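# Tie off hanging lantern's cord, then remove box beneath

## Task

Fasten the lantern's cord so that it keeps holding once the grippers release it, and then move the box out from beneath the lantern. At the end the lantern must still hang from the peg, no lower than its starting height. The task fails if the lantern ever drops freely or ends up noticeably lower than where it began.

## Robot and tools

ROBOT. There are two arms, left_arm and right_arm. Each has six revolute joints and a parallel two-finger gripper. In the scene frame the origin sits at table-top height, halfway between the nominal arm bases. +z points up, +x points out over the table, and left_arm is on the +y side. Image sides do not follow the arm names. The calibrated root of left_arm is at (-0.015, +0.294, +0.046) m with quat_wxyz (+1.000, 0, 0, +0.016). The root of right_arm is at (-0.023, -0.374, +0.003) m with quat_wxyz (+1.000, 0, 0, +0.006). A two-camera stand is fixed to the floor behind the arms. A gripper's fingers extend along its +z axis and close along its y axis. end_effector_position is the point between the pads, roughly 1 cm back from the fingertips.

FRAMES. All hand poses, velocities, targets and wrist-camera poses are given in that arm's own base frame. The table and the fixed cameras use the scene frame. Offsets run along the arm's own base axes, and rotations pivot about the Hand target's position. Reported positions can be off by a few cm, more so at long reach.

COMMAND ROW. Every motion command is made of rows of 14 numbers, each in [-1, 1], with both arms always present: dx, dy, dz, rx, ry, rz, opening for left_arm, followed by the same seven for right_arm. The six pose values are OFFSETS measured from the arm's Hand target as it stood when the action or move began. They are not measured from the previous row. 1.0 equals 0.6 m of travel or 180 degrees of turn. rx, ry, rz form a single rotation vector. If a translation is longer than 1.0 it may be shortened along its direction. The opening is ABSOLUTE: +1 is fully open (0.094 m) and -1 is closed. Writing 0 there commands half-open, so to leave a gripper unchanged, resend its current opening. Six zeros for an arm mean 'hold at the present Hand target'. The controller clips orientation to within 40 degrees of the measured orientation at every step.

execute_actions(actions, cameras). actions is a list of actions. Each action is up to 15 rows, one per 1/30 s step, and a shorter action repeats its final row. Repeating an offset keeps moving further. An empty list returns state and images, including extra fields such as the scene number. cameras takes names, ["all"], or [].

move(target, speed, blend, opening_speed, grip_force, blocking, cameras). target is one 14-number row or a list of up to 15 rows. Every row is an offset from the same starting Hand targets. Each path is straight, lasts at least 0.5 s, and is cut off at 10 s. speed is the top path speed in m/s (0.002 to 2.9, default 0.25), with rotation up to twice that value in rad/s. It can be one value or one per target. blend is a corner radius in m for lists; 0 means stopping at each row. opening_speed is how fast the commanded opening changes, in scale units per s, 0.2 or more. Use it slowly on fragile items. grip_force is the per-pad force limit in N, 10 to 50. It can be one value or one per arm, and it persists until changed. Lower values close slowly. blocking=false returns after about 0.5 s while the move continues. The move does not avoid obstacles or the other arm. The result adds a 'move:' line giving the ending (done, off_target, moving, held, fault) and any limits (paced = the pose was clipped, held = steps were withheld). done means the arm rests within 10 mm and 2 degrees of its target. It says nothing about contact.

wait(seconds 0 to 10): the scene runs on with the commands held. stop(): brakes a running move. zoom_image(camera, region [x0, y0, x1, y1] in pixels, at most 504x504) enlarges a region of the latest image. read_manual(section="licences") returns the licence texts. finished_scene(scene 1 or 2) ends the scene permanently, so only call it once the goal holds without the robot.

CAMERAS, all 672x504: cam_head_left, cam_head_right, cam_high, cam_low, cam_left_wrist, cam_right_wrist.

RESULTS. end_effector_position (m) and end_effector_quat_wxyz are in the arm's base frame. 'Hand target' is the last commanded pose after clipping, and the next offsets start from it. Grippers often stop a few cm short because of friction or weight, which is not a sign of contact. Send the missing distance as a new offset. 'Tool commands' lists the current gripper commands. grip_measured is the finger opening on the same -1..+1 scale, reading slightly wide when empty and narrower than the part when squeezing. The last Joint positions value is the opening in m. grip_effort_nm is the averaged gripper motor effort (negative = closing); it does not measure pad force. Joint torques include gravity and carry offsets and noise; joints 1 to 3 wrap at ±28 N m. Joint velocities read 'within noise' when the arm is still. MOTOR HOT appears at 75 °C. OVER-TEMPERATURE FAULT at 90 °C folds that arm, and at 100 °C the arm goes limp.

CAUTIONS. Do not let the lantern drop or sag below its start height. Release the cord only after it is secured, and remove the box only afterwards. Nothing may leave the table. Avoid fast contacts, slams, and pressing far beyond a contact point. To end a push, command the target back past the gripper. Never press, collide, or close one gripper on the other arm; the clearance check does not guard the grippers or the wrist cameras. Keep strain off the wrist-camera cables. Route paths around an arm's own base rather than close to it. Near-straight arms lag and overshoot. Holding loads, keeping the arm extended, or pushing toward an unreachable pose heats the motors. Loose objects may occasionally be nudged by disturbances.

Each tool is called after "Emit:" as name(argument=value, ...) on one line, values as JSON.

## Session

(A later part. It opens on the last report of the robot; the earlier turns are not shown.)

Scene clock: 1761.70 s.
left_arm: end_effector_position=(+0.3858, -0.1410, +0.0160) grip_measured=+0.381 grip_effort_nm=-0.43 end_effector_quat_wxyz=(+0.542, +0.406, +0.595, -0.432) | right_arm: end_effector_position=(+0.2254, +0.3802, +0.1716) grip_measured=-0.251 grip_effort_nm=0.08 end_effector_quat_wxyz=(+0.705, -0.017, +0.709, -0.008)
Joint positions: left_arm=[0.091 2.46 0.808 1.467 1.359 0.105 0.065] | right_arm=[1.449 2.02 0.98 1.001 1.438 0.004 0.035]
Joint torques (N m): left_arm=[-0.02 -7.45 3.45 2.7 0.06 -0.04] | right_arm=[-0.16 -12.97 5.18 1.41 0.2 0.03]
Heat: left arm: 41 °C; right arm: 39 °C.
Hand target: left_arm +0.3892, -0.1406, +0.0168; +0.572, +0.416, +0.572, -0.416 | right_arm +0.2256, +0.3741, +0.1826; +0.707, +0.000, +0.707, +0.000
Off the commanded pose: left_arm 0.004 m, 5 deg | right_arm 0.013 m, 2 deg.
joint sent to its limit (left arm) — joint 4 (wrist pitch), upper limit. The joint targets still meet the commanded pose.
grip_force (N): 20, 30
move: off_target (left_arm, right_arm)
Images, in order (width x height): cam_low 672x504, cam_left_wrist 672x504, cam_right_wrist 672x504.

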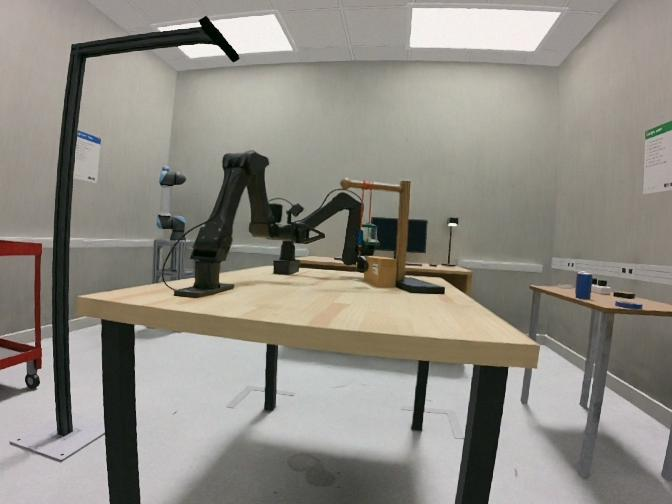

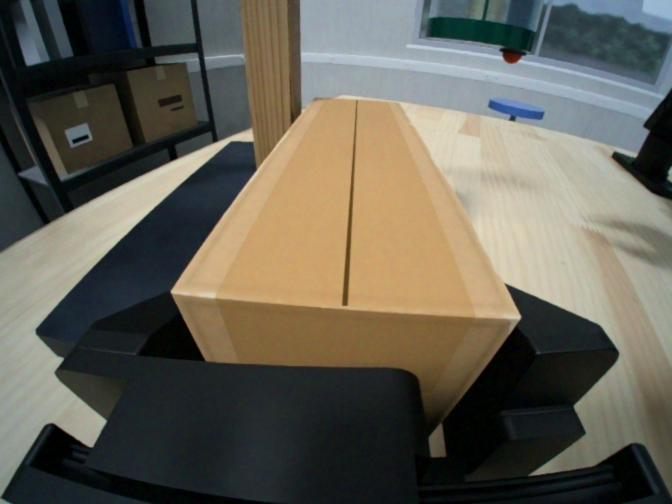

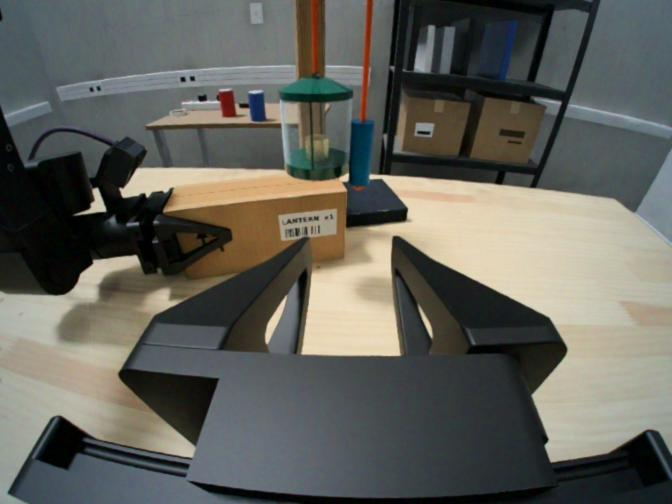

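Emit:
move(target=[-0.1293,0.3797,0.0053,0.0044,0.026,0,0.12,0,0,0,0,0,0,-0.25], speed=0.12, cameras=["cam_low","cam_left_wrist","cam_right_wrist","cam_high","cam_head_left"])

Emit:
zoom_image(camera="cam_low", region=[330, 160, 450, 310])

Scene clock: 1779.57 s.
left_arm: end_effector_position=(+0.3124, +0.0861, +0.0174) grip_measured=+0.369 grip_effort_nm=-0.47 end_effector_quat_wxyz=(+0.651, +0.217, +0.674, -0.276) | right_arm: end_effector_position=(+0.2254, +0.3802, +0.1716) grip_measured=-0.251 grip_effort_nm=0.08 end_effector_quat_wxyz=(+0.705, -0.017, +0.709, -0.008)
Joint positions: left_arm=[0.856 2.402 0.548 1.462 1.567 0.303 0.064] | right_arm=[1.449 2.02 0.98 1.001 1.438 0.004 0.035]
Joint torques (N m): left_arm=[0.24 -8.81 0.92 1.5 0.27 0.09] | right_arm=[-0.12 -13.12 5.23 1.41 0.22 0.02]
Heat: left arm: 42 °C; right arm: 40 °C.
Hand target: left_arm +0.3117, +0.0872, +0.0201; +0.545, +0.402, +0.598, -0.429 | right_arm +0.2256, +0.3741, +0.1826; +0.707, +0.000, +0.707, +0.000
Off the commanded pose: left_arm 0.003 m, 31 deg | right_arm 0.013 m, 2 deg.
joint sent to its limit (left arm) — joint 5 (wrist yaw), upper limit. The joint targets are off in orientation, not in position.
grip_force (N): 20, 30
move: off_target (left_arm, right_arm)
Images, in order (width x height): cam_head_left 672x504, cam_high 672x504, cam_low 672x504, cam_left_wrist 672x504, cam_right_wrist 672x504.

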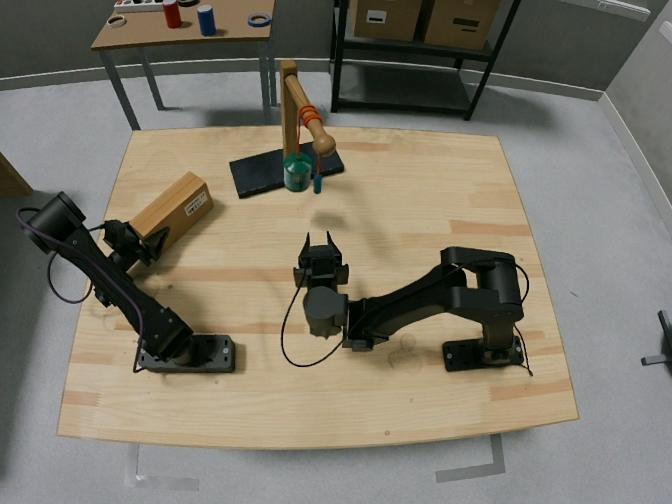

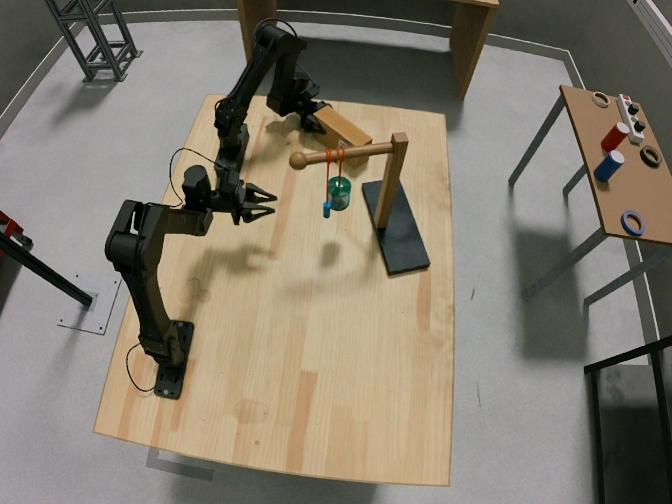

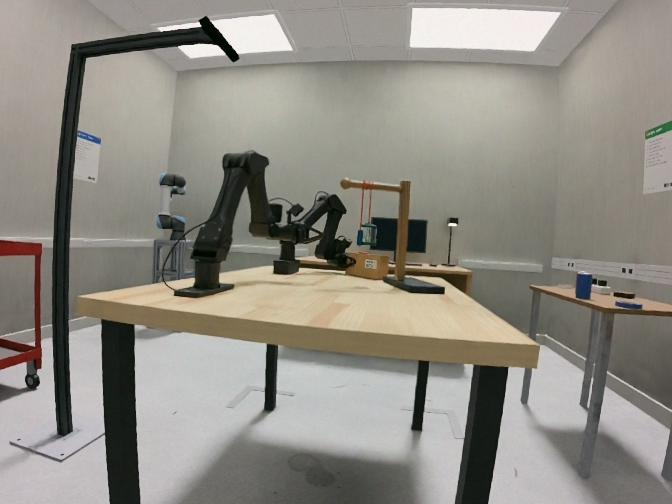

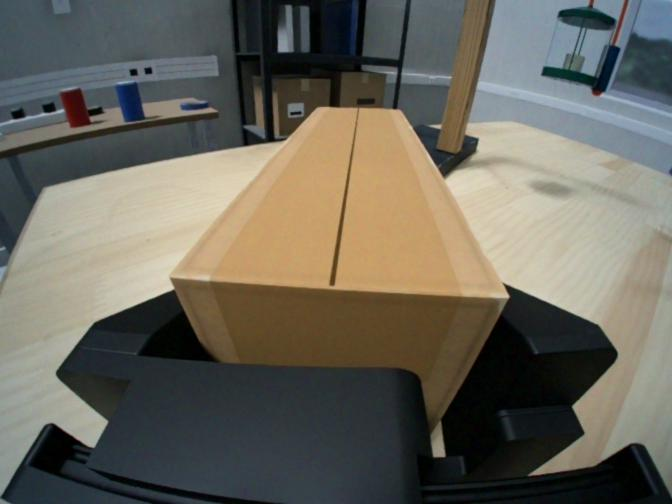

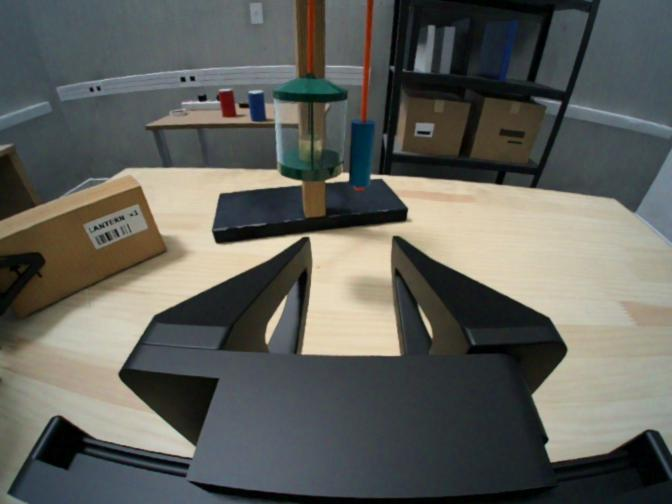

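Scaled by 3.360 from the camera's 672x504 image, which has a finer 960x720 frame.

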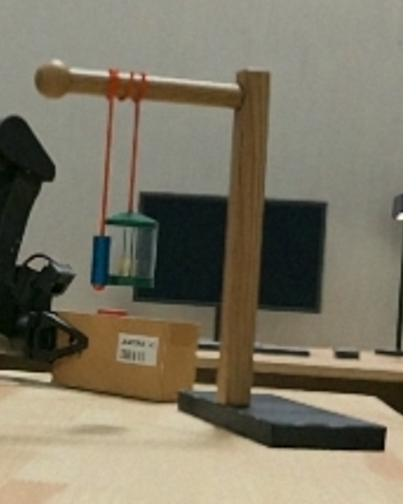

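Emit:
zoom_image(camera="cam_right_wrist", region=[0, 150, 220, 340])

Emit:
zoom_image(camera="cam_low", region=[320, 230, 420, 300])

Scaled by 2.291 from the camera's 672x504 image, which has a finer 960x720 frame.

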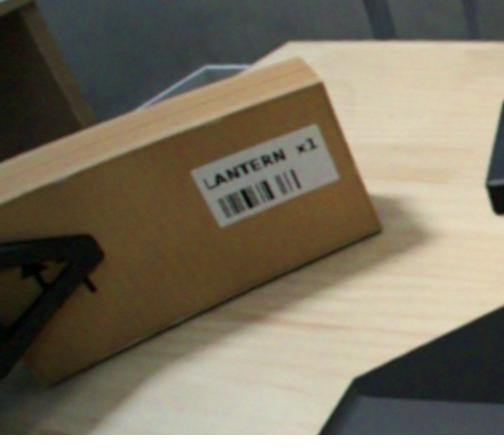

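Scaled by 5.040 from the camera's 672x504 image, which has a finer 960x720 frame.

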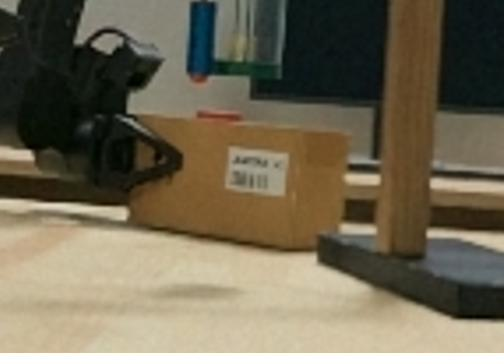

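Emit:
move(target=[[0,0,0,-0.0123,-0.0026,0.172,0.95,0,0,0,0,0,0,-0.25],[-0.01,0.008,0.1833,-0.0123,-0.0026,0.172,0.95,0,0,0,0,0,0,-0.25]], opening_speed=0.35, speed=0.12, cameras=["cam_low","cam_left_wrist","cam_right_wrist","cam_high","cam_head_left"])

Emit:
zoom_image(camera="cam_low", region=[330, 160, 450, 310])

Scene clock: 1800.07 s.
left_arm: end_effector_position=(+0.3092, +0.0931, +0.1277) grip_measured=+0.947 grip_effort_nm=0.14 end_effector_quat_wxyz=(+0.655, +0.208, +0.676, -0.267) | right_arm: end_effector_position=(+0.2254, +0.3802, +0.1716) grip_measured=-0.251 grip_effort_nm=0.09 end_effector_quat_wxyz=(+0.705, -0.017, +0.709, -0.008)
Joint positions: left_arm=[0.881 1.919 0.462 1.425 1.567 -0.055 0.091] | right_arm=[1.449 2.02 0.98 1.001 1.438 0.004 0.035]
Joint torques (N m): left_arm=[0.59 -8.02 2.21 1.34 0.05 -0.05] | right_arm=[-0.09 -13.03 5.11 1.41 0.21 0.04]
Heat: left arm: 42 °C; right arm: 40 °C.
Hand target: left_arm +0.3057, +0.0920, +0.1301; +0.650, +0.219, +0.673, -0.277 | right_arm +0.2256, +0.3741, +0.1826; +0.707, +0.000, +0.707, +0.000
Off the commanded pose: left_arm 0.004 m, 2 deg | right_arm 0.013 m, 2 deg.
joint sent to its limit (left arm) — joint 5 (wrist yaw), upper limit. The joint targets still meet the commanded pose.
grip_force (N): 20, 30
move: off_target (right_arm)
Images, in order (width x height): cam_head_left 672x504, cam_high 672x504, cam_low 672x504, cam_left_wrist 672x504, cam_right_wrist 672x504.

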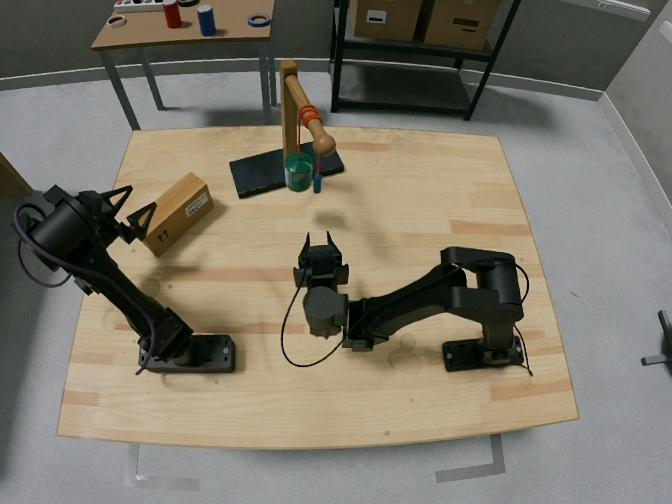

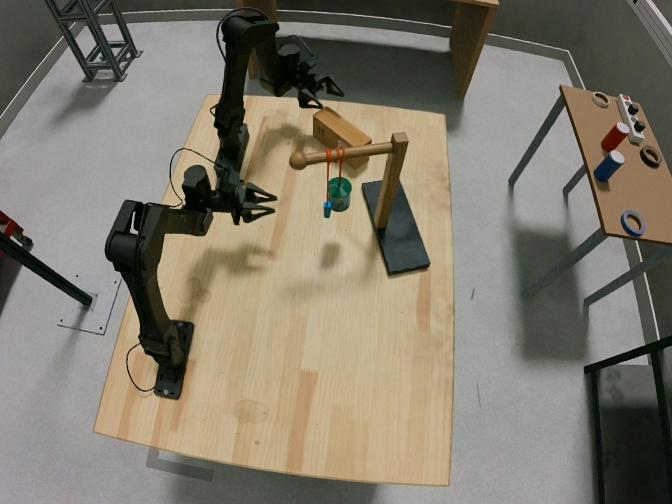

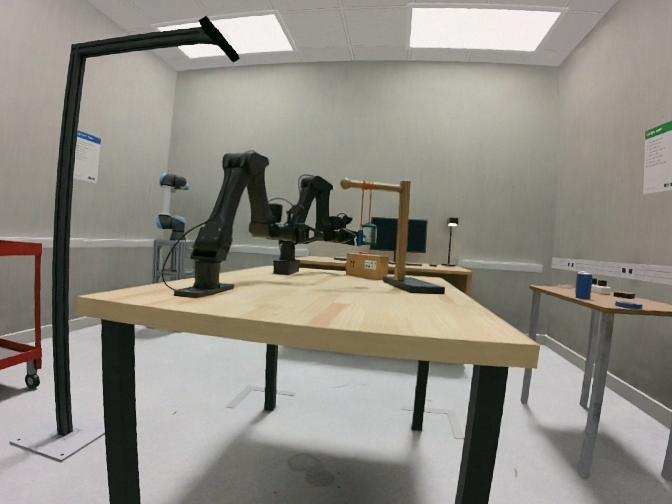

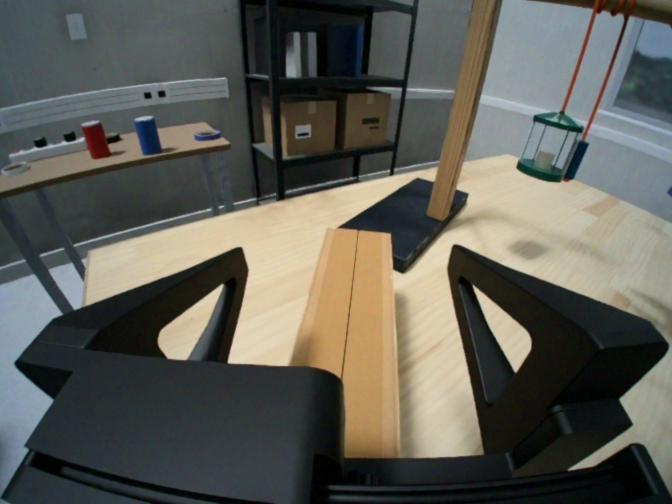

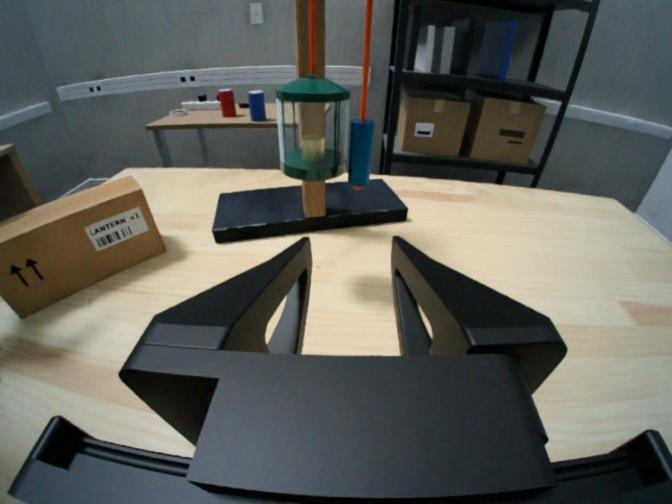

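Scaled by 3.360 from the camera's 672x504 image, which has a finer 960x720 frame.

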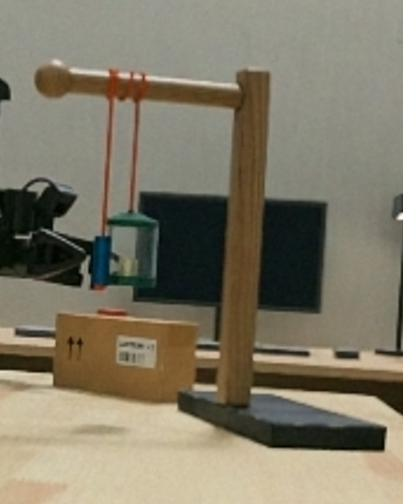

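Emit:
finished_scene(scene=1)

The scene is finished: the task was done.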